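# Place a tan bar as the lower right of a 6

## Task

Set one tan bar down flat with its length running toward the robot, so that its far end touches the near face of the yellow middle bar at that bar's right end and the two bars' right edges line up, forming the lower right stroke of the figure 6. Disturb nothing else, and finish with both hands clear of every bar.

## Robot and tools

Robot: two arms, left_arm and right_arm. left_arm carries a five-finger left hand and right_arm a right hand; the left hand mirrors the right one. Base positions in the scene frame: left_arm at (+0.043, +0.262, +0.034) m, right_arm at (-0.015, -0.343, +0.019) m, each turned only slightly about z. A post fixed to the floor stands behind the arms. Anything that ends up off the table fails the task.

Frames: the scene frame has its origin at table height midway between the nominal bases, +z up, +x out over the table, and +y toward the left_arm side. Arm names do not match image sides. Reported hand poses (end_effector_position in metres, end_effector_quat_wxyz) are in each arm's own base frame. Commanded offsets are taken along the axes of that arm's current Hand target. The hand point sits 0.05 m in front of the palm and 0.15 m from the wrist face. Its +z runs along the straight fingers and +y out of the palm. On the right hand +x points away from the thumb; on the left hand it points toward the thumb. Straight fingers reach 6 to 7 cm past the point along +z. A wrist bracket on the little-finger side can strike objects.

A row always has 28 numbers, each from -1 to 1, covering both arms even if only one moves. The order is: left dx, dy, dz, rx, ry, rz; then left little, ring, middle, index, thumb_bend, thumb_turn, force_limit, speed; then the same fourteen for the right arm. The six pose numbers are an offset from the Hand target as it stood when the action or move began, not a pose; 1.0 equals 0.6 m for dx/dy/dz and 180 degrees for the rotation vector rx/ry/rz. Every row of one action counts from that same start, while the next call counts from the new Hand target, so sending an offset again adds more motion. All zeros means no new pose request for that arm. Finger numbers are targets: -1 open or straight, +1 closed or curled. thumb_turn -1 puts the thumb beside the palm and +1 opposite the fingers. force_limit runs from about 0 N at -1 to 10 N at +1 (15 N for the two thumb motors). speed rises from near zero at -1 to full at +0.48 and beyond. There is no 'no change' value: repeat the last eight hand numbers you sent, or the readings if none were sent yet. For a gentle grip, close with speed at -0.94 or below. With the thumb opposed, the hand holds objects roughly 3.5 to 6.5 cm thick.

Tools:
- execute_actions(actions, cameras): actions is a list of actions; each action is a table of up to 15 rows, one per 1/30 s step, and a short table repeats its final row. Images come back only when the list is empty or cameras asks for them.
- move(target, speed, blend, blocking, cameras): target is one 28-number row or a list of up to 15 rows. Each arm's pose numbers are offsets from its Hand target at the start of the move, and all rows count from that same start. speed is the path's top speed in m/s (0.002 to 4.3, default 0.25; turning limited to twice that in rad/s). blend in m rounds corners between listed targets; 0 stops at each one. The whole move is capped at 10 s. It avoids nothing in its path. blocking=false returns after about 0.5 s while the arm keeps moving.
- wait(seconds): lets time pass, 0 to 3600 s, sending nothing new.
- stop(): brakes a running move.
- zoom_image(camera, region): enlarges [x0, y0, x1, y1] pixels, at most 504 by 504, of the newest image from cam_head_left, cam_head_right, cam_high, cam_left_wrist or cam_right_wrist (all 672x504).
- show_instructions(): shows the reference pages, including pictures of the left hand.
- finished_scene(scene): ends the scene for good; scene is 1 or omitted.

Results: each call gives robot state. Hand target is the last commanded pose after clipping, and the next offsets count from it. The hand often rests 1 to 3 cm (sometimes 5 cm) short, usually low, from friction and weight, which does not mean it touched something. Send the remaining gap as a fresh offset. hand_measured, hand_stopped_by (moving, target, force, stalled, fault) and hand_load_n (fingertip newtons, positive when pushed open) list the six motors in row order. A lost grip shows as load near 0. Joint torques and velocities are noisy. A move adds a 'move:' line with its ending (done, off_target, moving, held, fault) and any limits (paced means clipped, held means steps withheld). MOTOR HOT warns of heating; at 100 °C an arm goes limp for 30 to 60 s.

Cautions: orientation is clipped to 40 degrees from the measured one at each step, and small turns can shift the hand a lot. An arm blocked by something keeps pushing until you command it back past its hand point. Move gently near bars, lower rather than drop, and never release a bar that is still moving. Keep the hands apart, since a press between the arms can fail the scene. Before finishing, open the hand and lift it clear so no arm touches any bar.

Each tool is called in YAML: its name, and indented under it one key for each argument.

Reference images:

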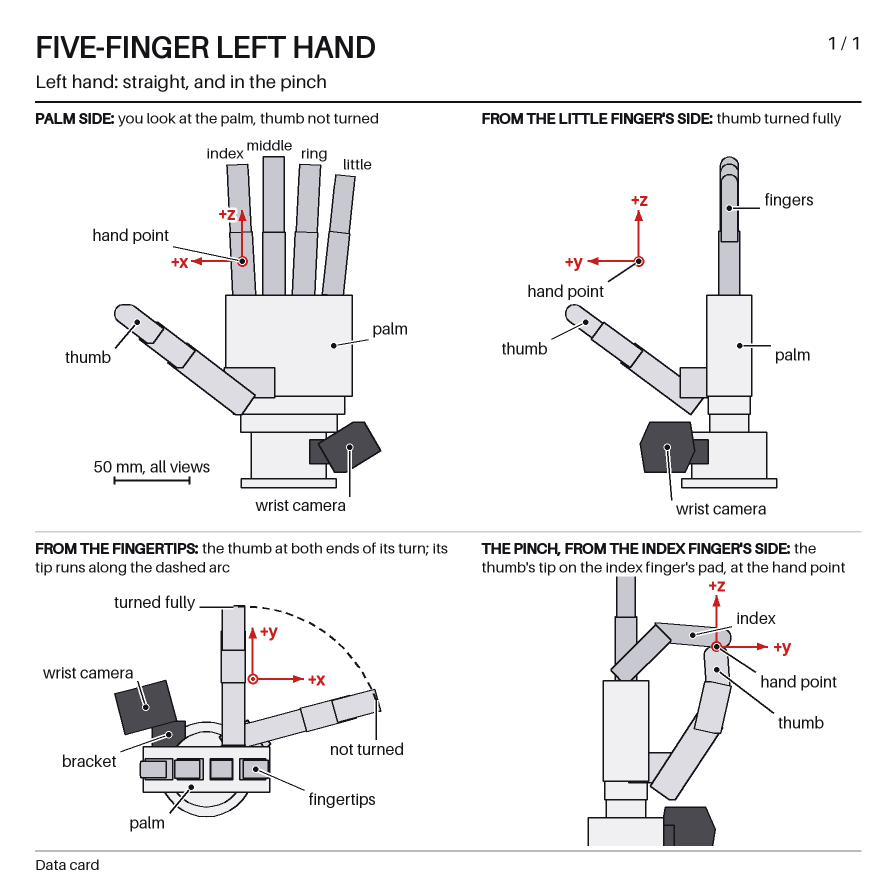

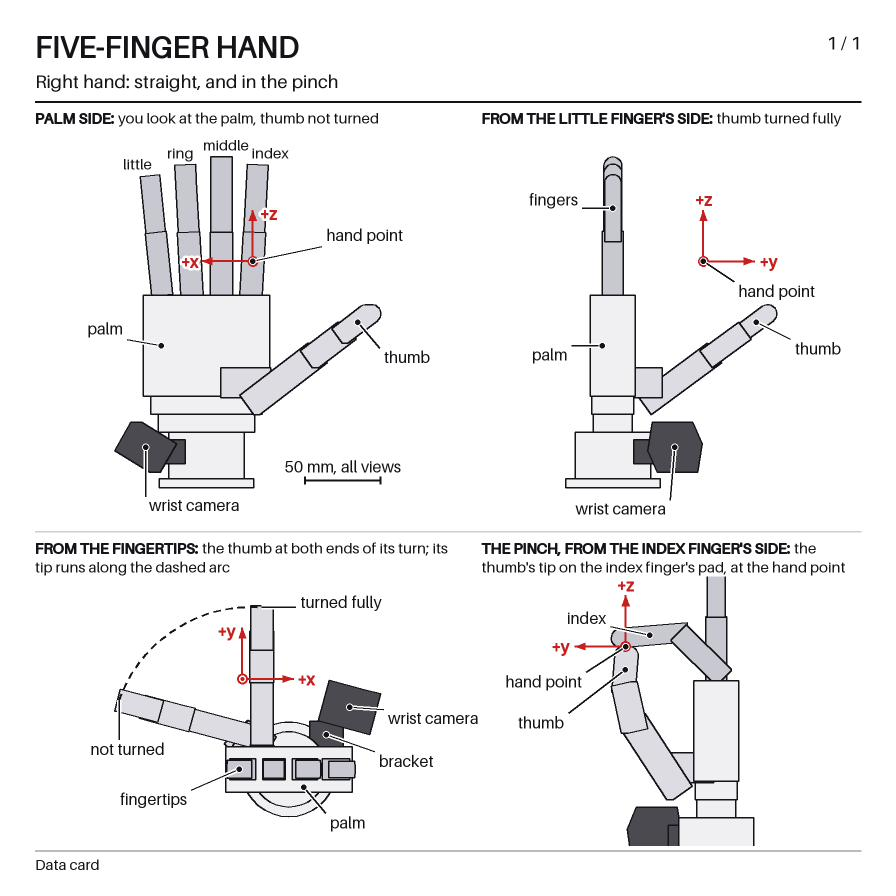

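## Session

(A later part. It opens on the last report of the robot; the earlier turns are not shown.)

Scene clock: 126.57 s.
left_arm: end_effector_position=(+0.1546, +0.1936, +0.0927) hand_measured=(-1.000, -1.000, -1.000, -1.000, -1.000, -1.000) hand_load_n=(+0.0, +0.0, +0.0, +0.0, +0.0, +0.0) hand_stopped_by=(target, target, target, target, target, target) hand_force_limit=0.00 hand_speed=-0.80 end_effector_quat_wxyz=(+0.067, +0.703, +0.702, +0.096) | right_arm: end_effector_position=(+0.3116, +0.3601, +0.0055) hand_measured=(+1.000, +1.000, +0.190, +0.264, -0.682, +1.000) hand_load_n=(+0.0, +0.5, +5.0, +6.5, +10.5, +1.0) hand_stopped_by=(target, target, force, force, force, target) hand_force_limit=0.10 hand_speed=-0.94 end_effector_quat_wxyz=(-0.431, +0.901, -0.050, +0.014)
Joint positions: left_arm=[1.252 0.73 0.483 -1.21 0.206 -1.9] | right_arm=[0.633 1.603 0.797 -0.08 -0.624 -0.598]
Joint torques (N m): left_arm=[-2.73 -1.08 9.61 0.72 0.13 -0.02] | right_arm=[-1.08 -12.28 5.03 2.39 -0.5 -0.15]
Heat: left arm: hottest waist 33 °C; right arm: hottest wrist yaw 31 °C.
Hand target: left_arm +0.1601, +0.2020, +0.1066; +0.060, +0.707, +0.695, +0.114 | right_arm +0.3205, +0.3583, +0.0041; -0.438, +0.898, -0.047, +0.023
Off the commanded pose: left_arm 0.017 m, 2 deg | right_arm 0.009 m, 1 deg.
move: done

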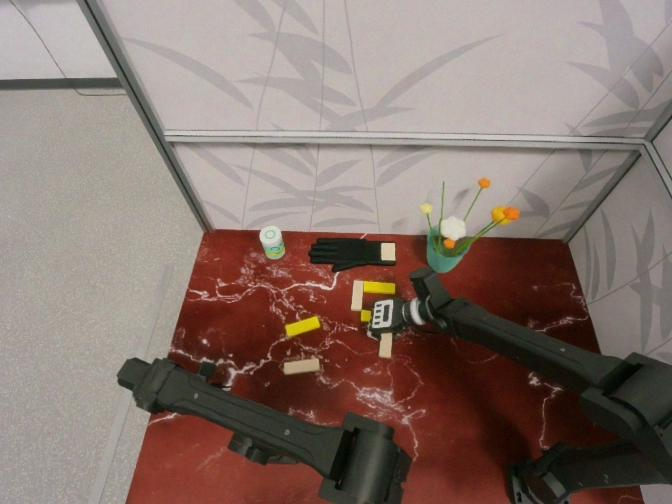

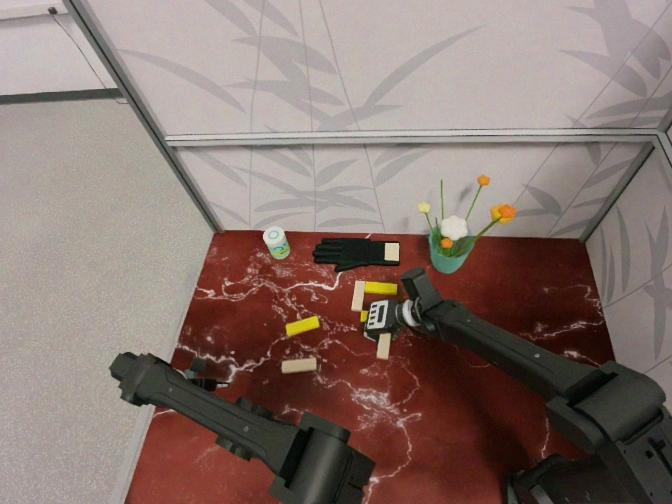

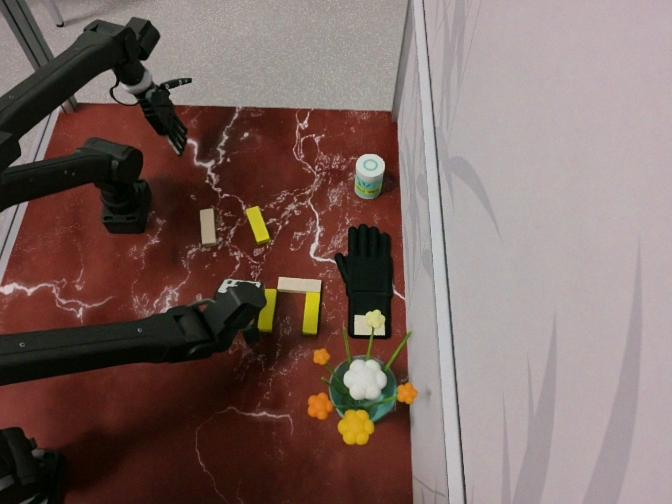

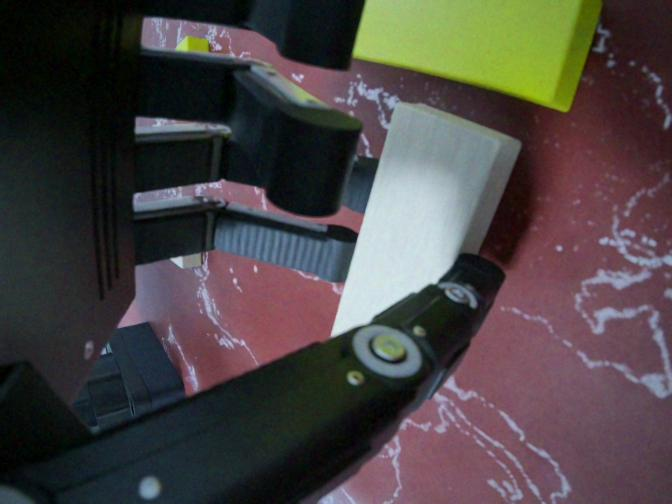

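move:
  target:
    - [0,0,0,0,0,0,-1,-1,-1,-1,-1,-1,0,-0.8,0.009,-0.049,-0.0454,0,0,0,1,1,0.3,0.36,-0.5,1,0.1,-0.94]
    - [0,0,0,0,0,0,-1,-1,-1,-1,-1,-1,0,-0.8,0.009,0.0088,-0.0004,0,0,0,1,1,0.3,0.36,-0.5,1,0.1,-0.94]
  speed: 0.06
  cameras: ["cam_head_left","cam_head_right","cam_high","cam_right_wrist"]

zoom_image:
  camera: "cam_head_left"
  region: [340, 280, 440, 380]

zoom_image:
  camera: "cam_right_wrist"
  region: [380, 0, 620, 180]

Scene clock: 130.00 s.
left_arm: end_effector_position=(+0.1546, +0.1936, +0.0927) hand_measured=(-1.000, -1.000, -1.000, -1.000, -1.000, -1.000) hand_load_n=(+0.0, +0.0, +0.0, +0.0, +0.0, +0.0) hand_stopped_by=(target, target, target, target, target, target) hand_force_limit=0.00 hand_speed=-0.80 end_effector_quat_wxyz=(+0.067, +0.703, +0.702, +0.096) | right_arm: end_effector_position=(+0.3154, +0.3549, +0.0000) hand_measured=(+1.000, +1.000, +0.190, +0.264, -0.682, +1.000) hand_load_n=(+0.5, +0.0, +4.5, +6.0, +10.5, +1.0) hand_stopped_by=(target, target, force, force, force, target) hand_force_limit=0.10 hand_speed=-0.94 end_effector_quat_wxyz=(-0.430, +0.901, -0.051, +0.013)
Joint positions: left_arm=[1.252 0.73 0.483 -1.21 0.206 -1.9] | right_arm=[0.617 1.617 0.797 -0.078 -0.633 -0.612]
Joint torques (N m): left_arm=[-2.84 -1.08 9.63 0.75 0.12 -0.02] | right_arm=[-1.14 -12.4 5.22 2.35 -0.51 -0.15]
Heat: left arm: hottest waist 33 °C; right arm: hottest wrist yaw 31 °C.
Hand target: left_arm +0.1601, +0.2020, +0.1066; +0.060, +0.707, +0.695, +0.114 | right_arm +0.3255, +0.3543, +0.0001; -0.438, +0.898, -0.047, +0.023
Off the commanded pose: left_arm 0.017 m, 2 deg | right_arm 0.010 m, 2 deg.
move: done

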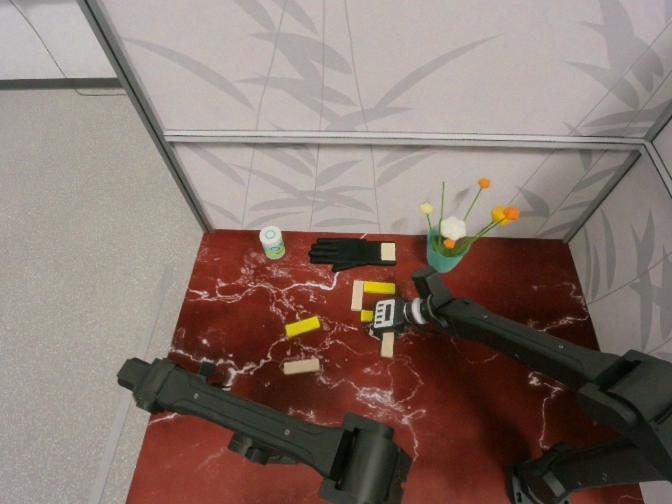

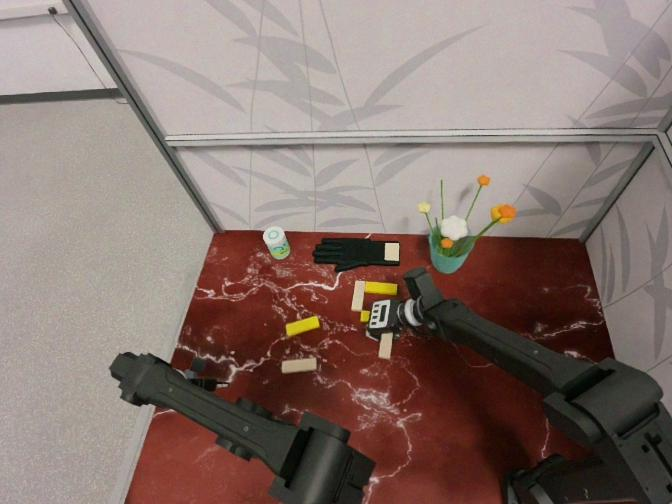

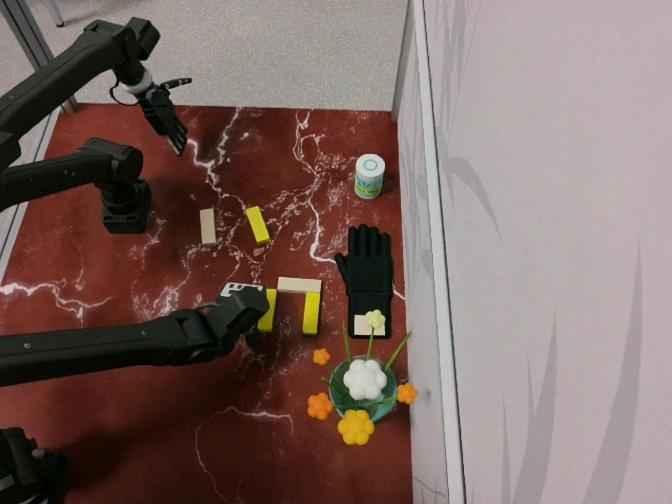

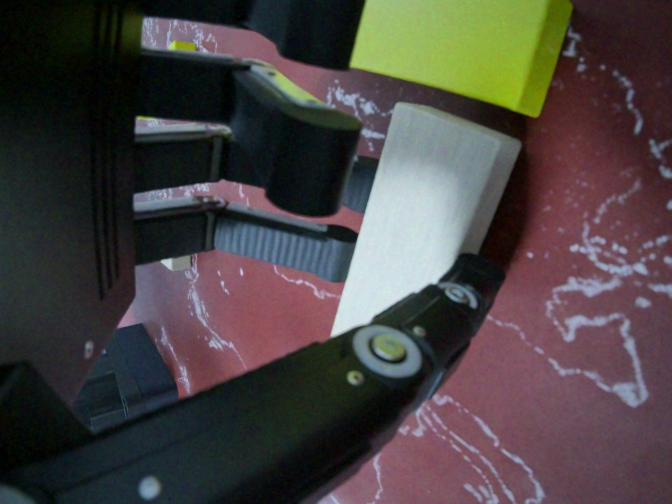

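Scaled by 5.040.

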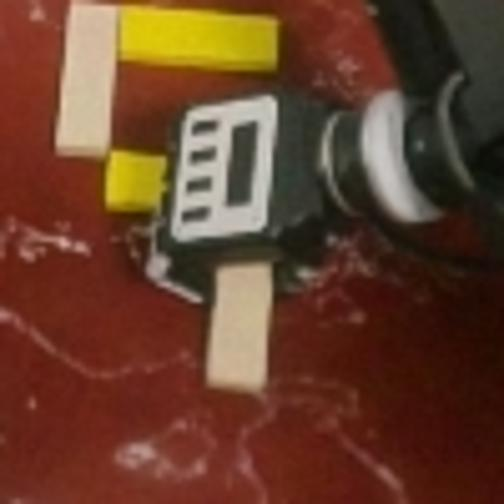

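Scaled by 2.100 from the camera's image (finer frame: 960x720).

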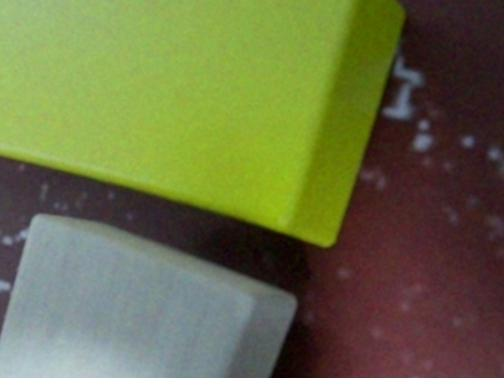

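move:
  target:
    - [0,0,0,0,0,0,-1,-1,-1,-1,-1,-1,0,-0.8,0.0055,-0.0396,-0.0304,0,0,0,1,1,0.3,0.36,-0.5,1,0.1,-0.94]
    - [0,0,0,0,0,0,-1,-1,-1,-1,-1,-1,0,-0.8,0.0055,0.0024,0.0023,0,0,0,1,1,0.3,0.36,-0.5,1,0.1,-0.94]
  speed: 0.05
  cameras: ["cam_head_left","cam_head_right","cam_high","cam_right_wrist"]

zoom_image:
  camera: "cam_head_left"
  region: [340, 280, 440, 380]

zoom_image:
  camera: "cam_right_wrist"
  region: [380, 0, 620, 180]

Scene clock: 133.63 s.
left_arm: end_effector_position=(+0.1546, +0.1936, +0.0927) hand_measured=(-1.000, -1.000, -1.000, -1.000, -1.000, -1.000) hand_load_n=(+0.0, +0.0, +0.0, +0.0, +0.0, +0.0) hand_stopped_by=(target, target, target, target, target, target) hand_force_limit=0.00 hand_speed=-0.80 end_effector_quat_wxyz=(+0.067, +0.703, +0.702, +0.096) | right_arm: end_effector_position=(+0.3159, +0.3533, -0.0036) hand_measured=(+1.000, +1.000, +0.190, +0.264, -0.682, +1.000) hand_load_n=(+0.0, +0.0, +5.0, +6.5, +10.5, +1.5) hand_stopped_by=(target, target, force, force, force, target) hand_force_limit=0.10 hand_speed=-0.94 end_effector_quat_wxyz=(-0.429, +0.902, -0.052, +0.011)
Joint positions: left_arm=[1.252 0.73 0.483 -1.21 0.206 -1.9] | right_arm=[0.613 1.626 0.797 -0.077 -0.638 -0.617]
Joint torques (N m): left_arm=[-2.67 -1.03 9.62 0.73 0.13 -0.03] | right_arm=[-1.14 -12.51 5.63 2.32 -0.49 -0.16]
Heat: left arm: hottest waist 33 °C; right arm: hottest wrist yaw 31 °C.
Hand target: left_arm +0.1601, +0.2020, +0.1066; +0.060, +0.707, +0.695, +0.114 | right_arm +0.3288, +0.3542, -0.0019; -0.438, +0.898, -0.047, +0.023
Off the commanded pose: left_arm 0.017 m, 2 deg | right_arm 0.013 m, 2 deg.
move: off_target (right_arm)

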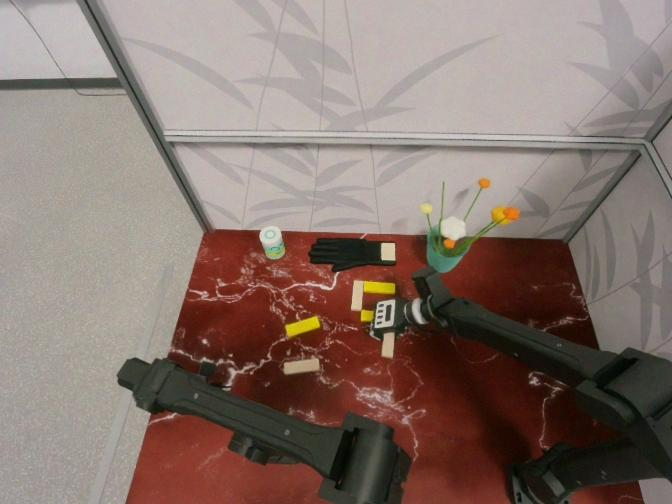

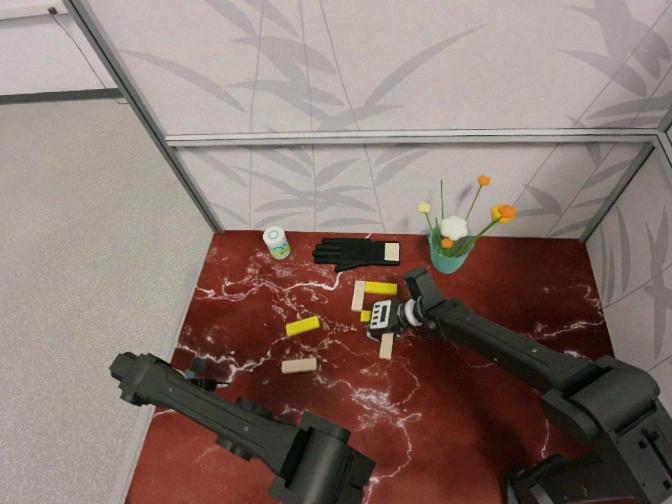

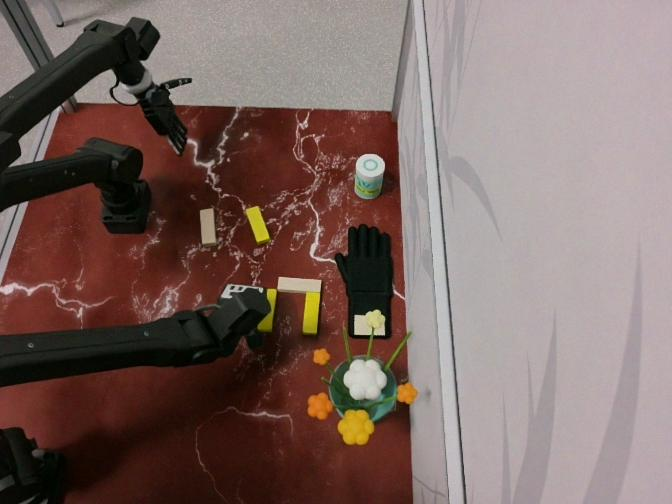

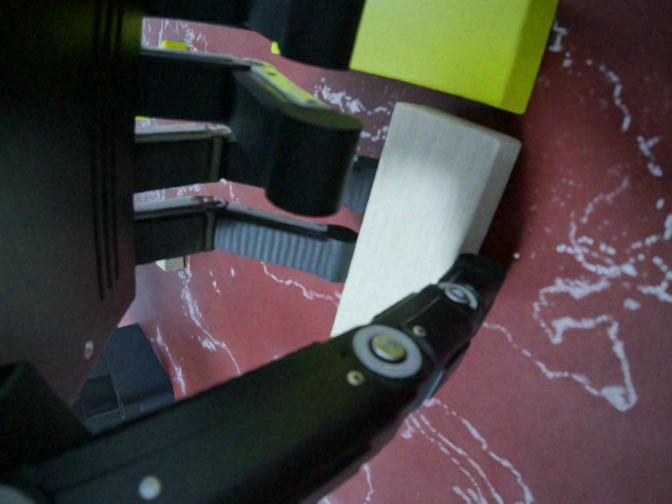

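Scaled by 5.040.

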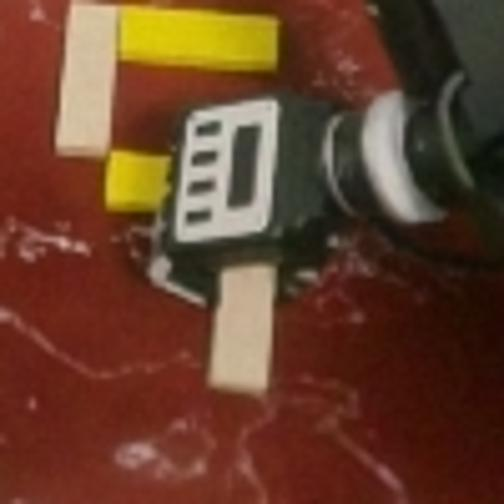

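Scaled by 2.100 from the camera's image (finer frame: 960x720).

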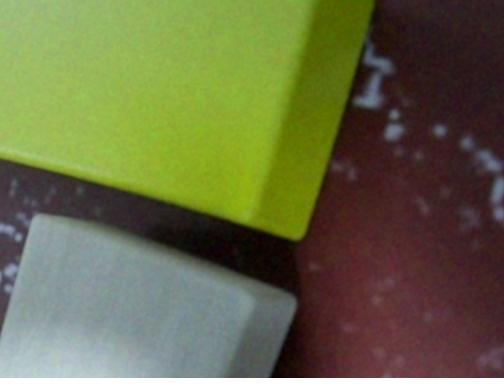

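move:
  target:
    - [0,0,0,0,0,0,-1,-1,-1,-1,-1,-1,0,-0.8,0.0043,-0.0438,-0.0251,0,0,0,1,1,0.3,0.36,-0.5,1,0.1,-0.94]
    - [0,0,0,0,0,0,-1,-1,-1,-1,-1,-1,0,-0.8,0.0043,-0.007,0.0036,0,0,0,1,1,0.3,0.36,-0.5,1,0.1,-0.94]
  speed: 0.05
  cameras: ["cam_head_left","cam_high","cam_right_wrist"]

zoom_image:
  camera: "cam_head_left"
  region: [340, 280, 440, 380]

zoom_image:
  camera: "cam_right_wrist"
  region: [380, 0, 620, 180]

Scene clock: 136.47 s.
left_arm: end_effector_position=(+0.1546, +0.1936, +0.0927) hand_measured=(-1.000, -1.000, -1.000, -1.000, -1.000, -1.000) hand_load_n=(+0.0, +0.0, +0.0, +0.0, +0.0, +0.0) hand_stopped_by=(target, target, target, target, target, target) hand_force_limit=0.00 hand_speed=-0.80 end_effector_quat_wxyz=(+0.067, +0.703, +0.702, +0.096) | right_arm: end_effector_position=(+0.3138, +0.3521, -0.0050) hand_measured=(+1.000, +1.000, +0.190, +0.264, -0.682, +1.000) hand_load_n=(+0.0, +0.0, +5.0, +6.0, +10.5, +1.0) hand_stopped_by=(target, target, force, force, force, target) hand_force_limit=0.10 hand_speed=-0.94 end_effector_quat_wxyz=(-0.426, +0.903, -0.053, +0.006)
Joint positions: left_arm=[1.252 0.73 0.483 -1.21 0.206 -1.9] | right_arm=[0.613 1.628 0.797 -0.086 -0.639 -0.617]
Joint torques (N m): left_arm=[-2.78 -1.08 9.63 0.73 0.13 -0.02] | right_arm=[-0.79 -12.22 6.58 2.36 -0.35 -0.12]
Heat: left arm: hottest waist 33 °C; right arm: hottest wrist yaw 31 °C.
Hand target: left_arm +0.1601, +0.2020, +0.1066; +0.060, +0.707, +0.695, +0.114 | right_arm +0.3318, +0.3582, +0.0001; -0.438, +0.898, -0.047, +0.023
Off the commanded pose: left_arm 0.017 m, 2 deg | right_arm 0.020 m, 3 deg.
move: off_target (right_arm)

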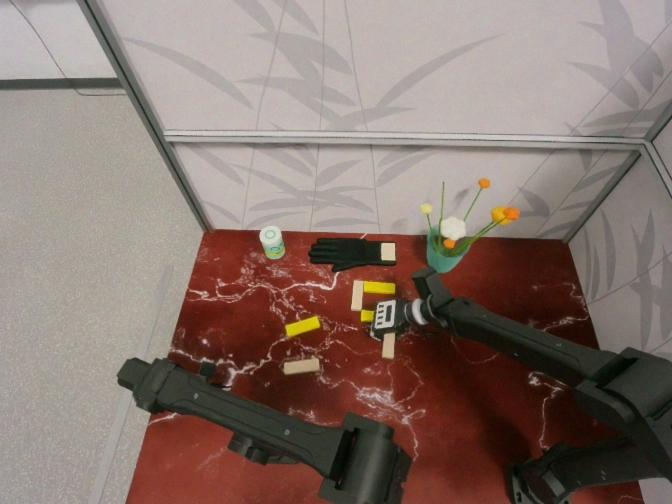

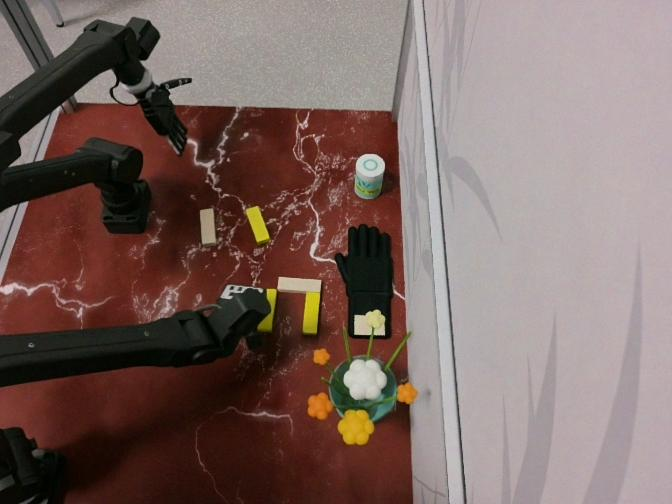

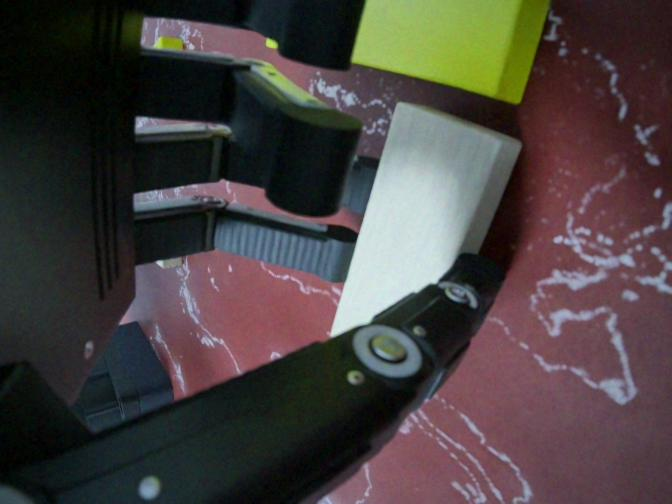

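Scaled by 5.040.

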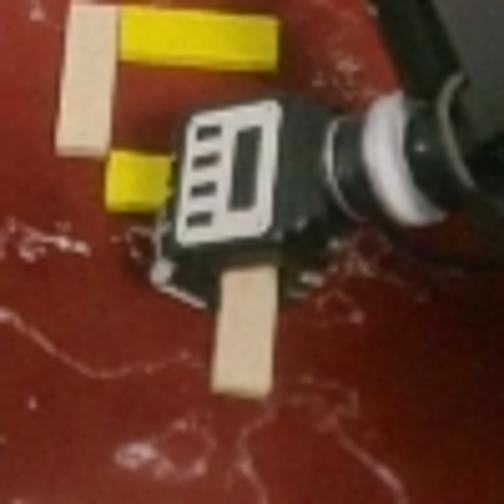

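Scaled by 2.100 from the camera's image (finer frame: 960x720).

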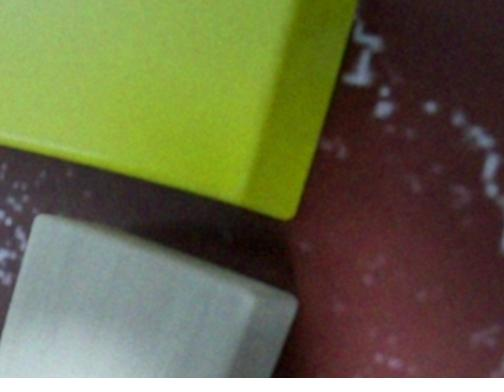

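move:
  target:
    - [0,0,0,0,0,0,-1,-1,-1,-1,-1,-1,0,-0.8,-0.0017,-0.0656,-0.0512,0,0,0,1,1,0.3,0.36,-0.5,1,0.1,-0.94]
    - [0,0,0,0,0,0,-1,-1,-1,-1,-1,-1,0,-0.8,-0.0017,-0.0013,-0.001,0,0,0,1,1,0.3,0.36,-0.5,1,0.1,-0.94]
  speed: 0.06
  cameras: ["cam_head_left","cam_high","cam_right_wrist"]

zoom_image:
  camera: "cam_head_left"
  region: [340, 280, 440, 380]

zoom_image:
  camera: "cam_right_wrist"
  region: [380, 0, 620, 180]

Scene clock: 139.70 s.
left_arm: end_effector_position=(+0.1546, +0.1936, +0.0927) hand_measured=(-1.000, -1.000, -1.000, -1.000, -1.000, -1.000) hand_load_n=(+0.0, +0.0, +0.0, +0.0, +0.0, +0.0) hand_stopped_by=(target, target, target, target, target, target) hand_force_limit=0.00 hand_speed=-0.80 end_effector_quat_wxyz=(+0.067, +0.703, +0.702, +0.096) | right_arm: end_effector_position=(+0.3220, +0.3579, +0.0020) hand_measured=(+1.000, +1.000, +0.190, +0.264, -0.682, +1.000) hand_load_n=(+0.0, +0.0, +4.5, +6.5, +10.5, +1.5) hand_stopped_by=(target, target, force, force, force, target) hand_force_limit=0.10 hand_speed=-0.94 end_effector_quat_wxyz=(-0.432, +0.901, -0.050, +0.013)
Joint positions: left_arm=[1.252 0.73 0.483 -1.21 0.206 -1.9] | right_arm=[0.613 1.628 0.817 -0.086 -0.639 -0.617]
Joint torques (N m): left_arm=[-2.61 -1.03 9.63 0.75 0.13 -0.02] | right_arm=[-0.67 -12.63 5.19 2.39 -0.32 -0.11]
Heat: left arm: hottest waist 33 °C; right arm: hottest wrist yaw 31 °C.
Hand target: left_arm +0.1601, +0.2020, +0.1066; +0.060, +0.707, +0.695, +0.114 | right_arm +0.3308, +0.3583, +0.0011; -0.438, +0.898, -0.047, +0.023
Off the commanded pose: left_arm 0.017 m, 2 deg | right_arm 0.009 m, 1 deg.
move: done

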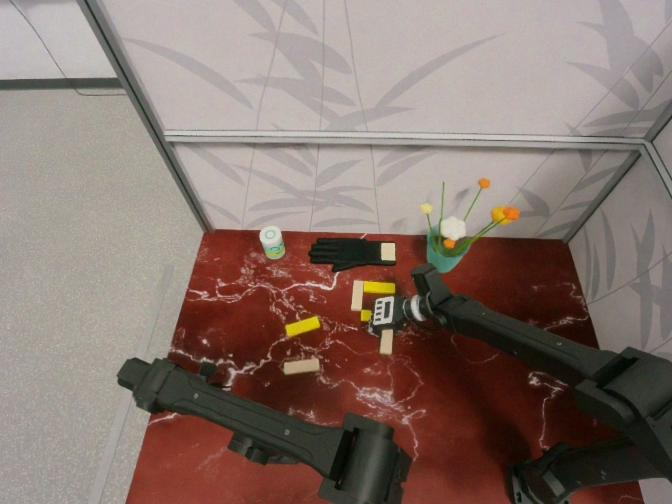

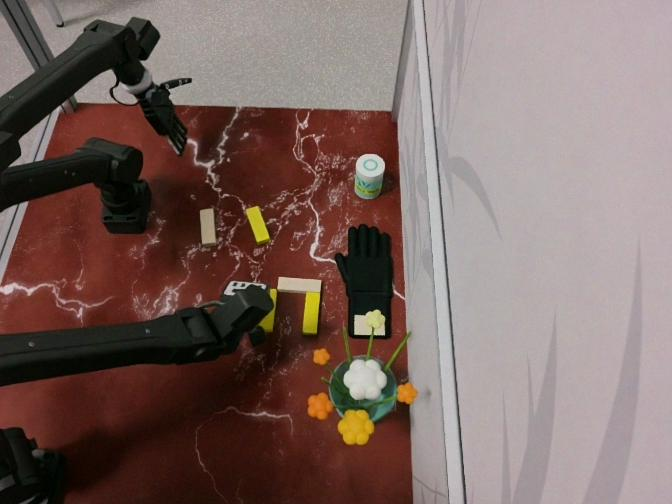

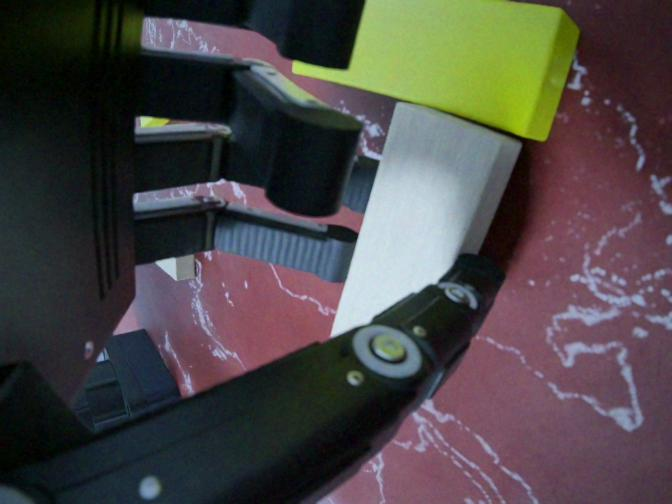

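Scaled by 5.040.

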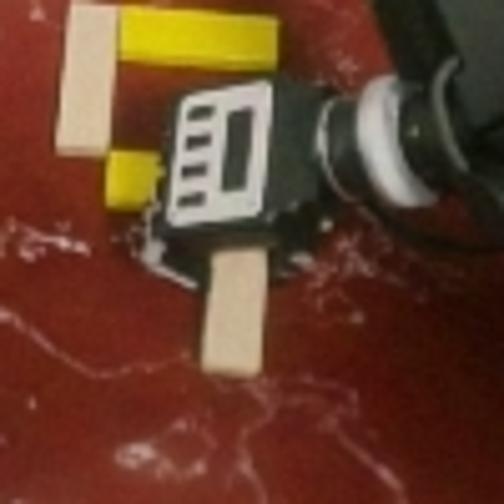

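Scaled by 2.100 from the camera's image (finer frame: 960x720).

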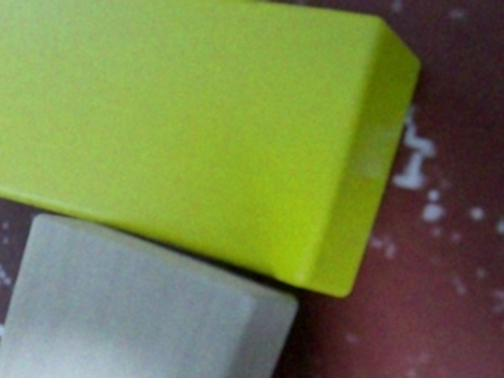

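move:
  target:
    - [0,0,0,0,0,0,-1,-1,-1,-1,-1,-1,0,-0.8,0.0017,-0.0495,-0.0447,0,0,0,1,1,0.3,0.36,-0.5,1,0.1,-0.94]
    - [0,0,0,0,0,0,-1,-1,-1,-1,-1,-1,0,-0.8,0.0017,0.0064,-0.0011,0,0,0,1,1,0.3,0.36,-0.5,1,0.1,-0.94]
  speed: 0.05
  cameras: ["cam_head_left","cam_high","cam_right_wrist"]

zoom_image:
  camera: "cam_head_left"
  region: [340, 280, 440, 380]

zoom_image:
  camera: "cam_right_wrist"
  region: [380, 0, 620, 180]

Scene clock: 143.17 s.
left_arm: end_effector_position=(+0.1546, +0.1936, +0.0927) hand_measured=(-1.000, -1.000, -1.000, -1.000, -1.000, -1.000) hand_load_n=(+0.0, +0.0, +0.0, +0.0, +0.0, +0.0) hand_stopped_by=(target, target, target, target, target, target) hand_force_limit=0.00 hand_speed=-0.80 end_effector_quat_wxyz=(+0.067, +0.703, +0.702, +0.096) | right_arm: end_effector_position=(+0.3229, +0.3576, +0.0009) hand_measured=(+1.000, +1.000, +0.190, +0.264, -0.682, +1.000) hand_load_n=(+0.5, +0.5, +4.5, +6.5, +10.5, +1.5) hand_stopped_by=(target, target, force, force, force, target) hand_force_limit=0.10 hand_speed=-0.94 end_effector_quat_wxyz=(-0.432, +0.901, -0.050, +0.014)
Joint positions: left_arm=[1.252 0.73 0.483 -1.21 0.206 -1.9] | right_arm=[0.611 1.631 0.817 -0.083 -0.639 -0.618]
Joint torques (N m): left_arm=[-2.67 -1.08 9.62 0.72 0.13 -0.02] | right_arm=[-1.14 -12.63 4.88 2.39 -0.47 -0.15]
Heat: left arm: hottest waist 33 °C; right arm: hottest wrist yaw 31 °C.
Hand target: left_arm +0.1601, +0.2020, +0.1066; +0.060, +0.707, +0.695, +0.114 | right_arm +0.3315, +0.3553, -0.0015; -0.438, +0.898, -0.047, +0.023
Off the commanded pose: left_arm 0.017 m, 2 deg | right_arm 0.009 m, 1 deg.
move: done

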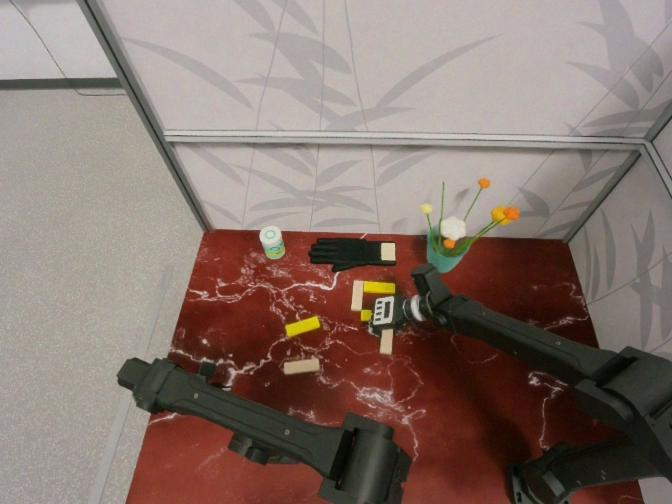

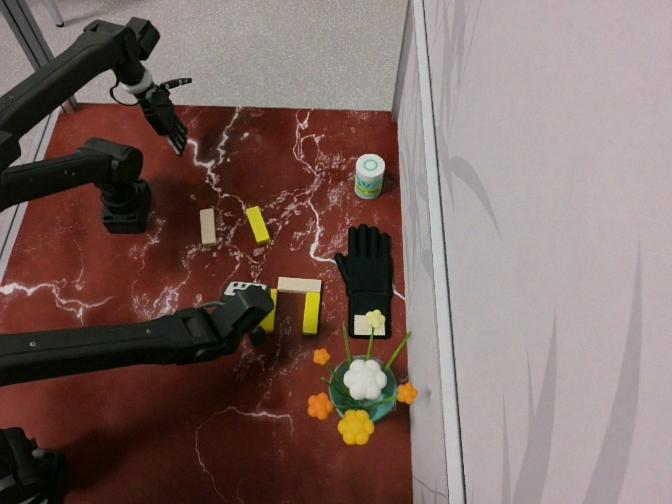

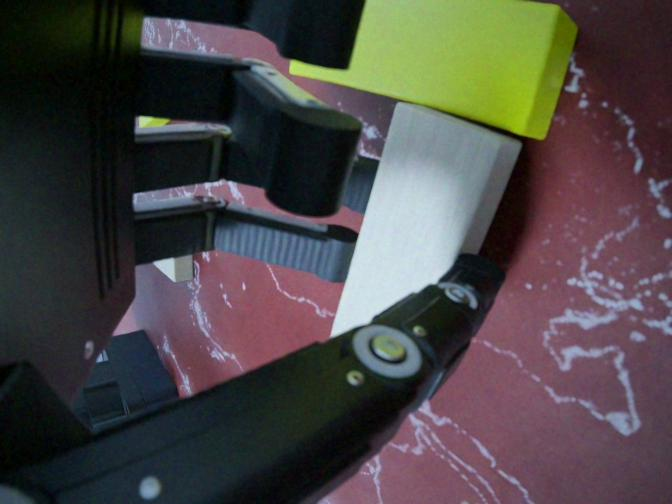

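Scaled by 5.040.

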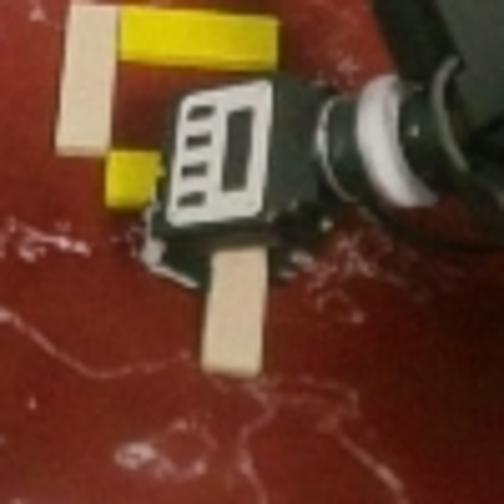

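Scaled by 2.100 from the camera's image (finer frame: 960x720).

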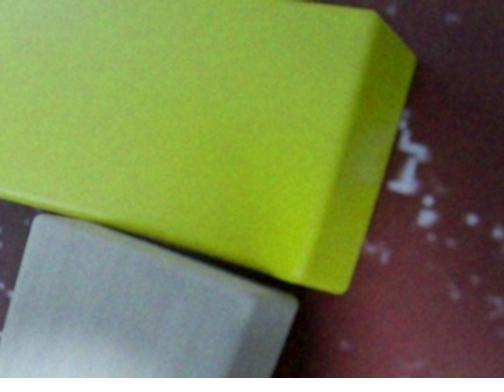

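move:
  target: [0,0,0,0,0,0,-1,-1,-1,-1,-1,-1,0,-0.8,0.0005,0.007,-0.0008,0,0,0,1,1,0.3,0.36,-0.5,1,0.1,-0.94]
  speed: 0.03
  cameras: ["cam_head_left","cam_head_right","cam_high","cam_right_wrist"]

zoom_image:
  camera: "cam_head_right"
  region: [340, 270, 440, 370]

zoom_image:
  camera: "cam_head_left"
  region: [340, 280, 440, 380]

zoom_image:
  camera: "cam_right_wrist"
  region: [380, 0, 620, 180]

Scene clock: 144.90 s.
left_arm: end_effector_position=(+0.1546, +0.1936, +0.0927) hand_measured=(-1.000, -1.000, -1.000, -1.000, -1.000, -1.000) hand_load_n=(+0.0, +0.0, +0.0, +0.0, +0.0, +0.0) hand_stopped_by=(target, target, target, target, target, target) hand_force_limit=0.00 hand_speed=-0.80 end_effector_quat_wxyz=(+0.067, +0.703, +0.702, +0.096) | right_arm: end_effector_position=(+0.3237, +0.3550, -0.0013) hand_measured=(+1.000, +1.000, +0.190, +0.264, -0.682, +1.000) hand_load_n=(+0.0, +0.0, +4.5, +6.5, +10.5, +1.5) hand_stopped_by=(target, target, force, force, force, target) hand_force_limit=0.10 hand_speed=-0.94 end_effector_quat_wxyz=(-0.432, +0.900, -0.051, +0.014)
Joint positions: left_arm=[1.252 0.73 0.483 -1.21 0.206 -1.9] | right_arm=[0.605 1.634 0.813 -0.077 -0.642 -0.621]
Joint torques (N m): left_arm=[-2.73 -1.03 9.62 0.72 0.12 -0.02] | right_arm=[-1.14 -12.57 4.72 2.39 -0.5 -0.18]
Heat: left arm: hottest waist 33 °C; right arm: hottest wrist yaw 31 °C.
Hand target: left_arm +0.1601, +0.2020, +0.1066; +0.060, +0.707, +0.695, +0.114 | right_arm +0.3315, +0.3523, -0.0046; -0.438, +0.898, -0.047, +0.023
Off the commanded pose: left_arm 0.017 m, 2 deg | right_arm 0.009 m, 1 deg.
move: done

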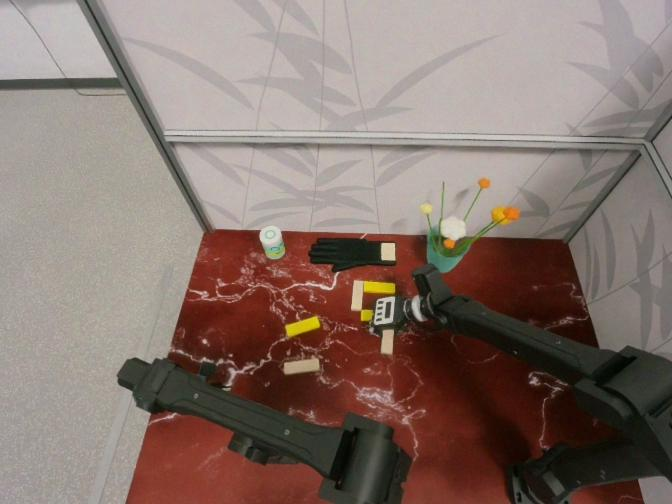

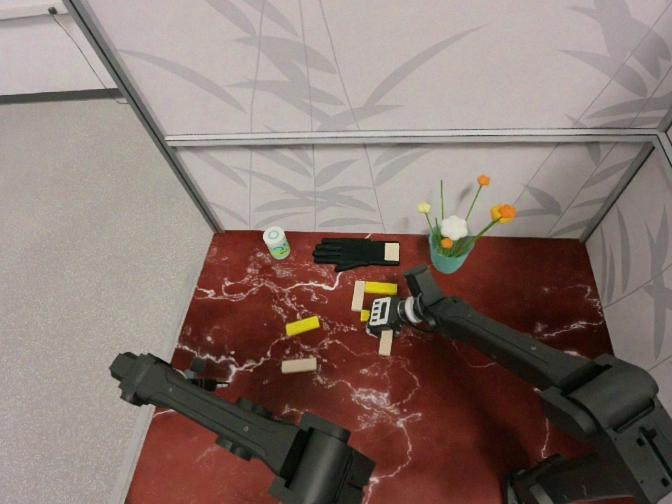

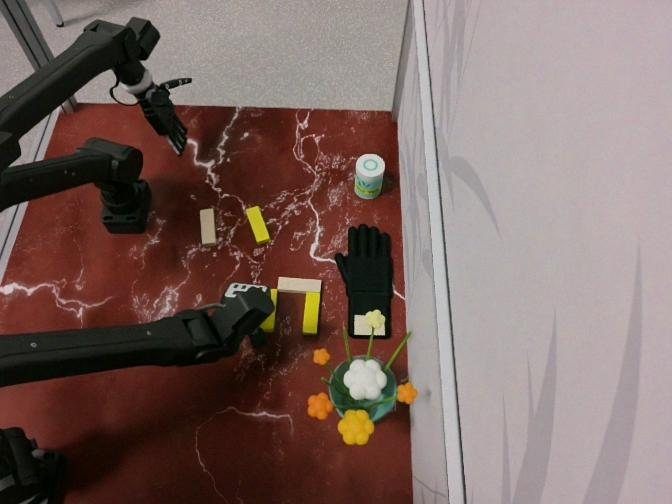

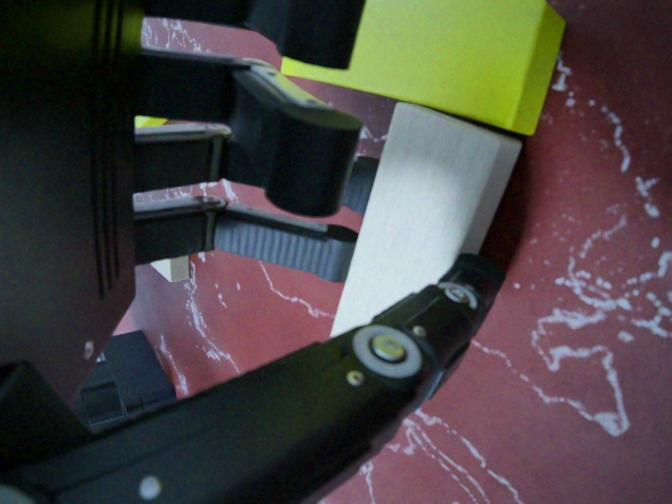

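Scaled by 5.040.

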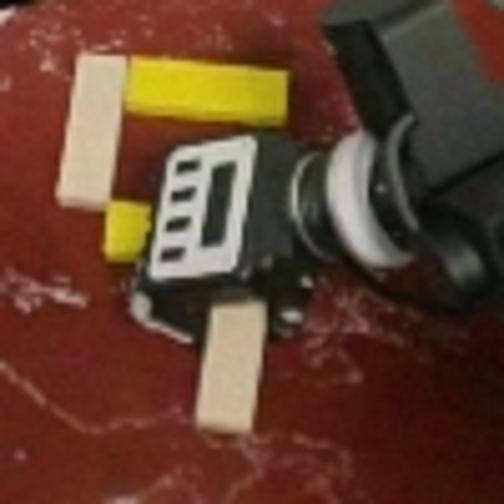

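Scaled by 5.040.

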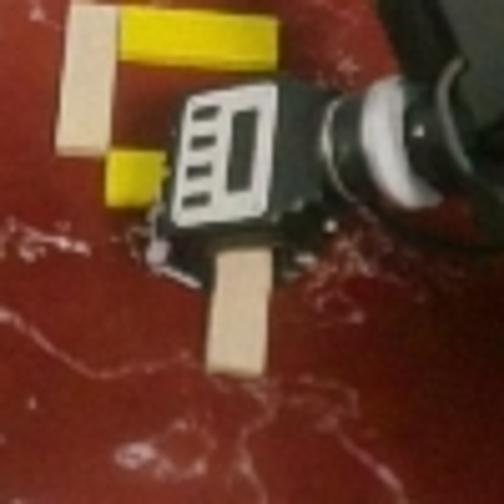

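Scaled by 2.100 from the camera's image (finer frame: 960x720).

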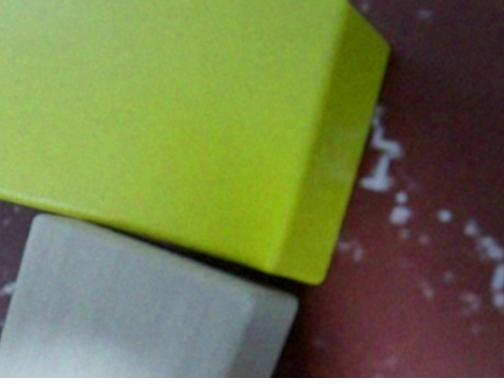

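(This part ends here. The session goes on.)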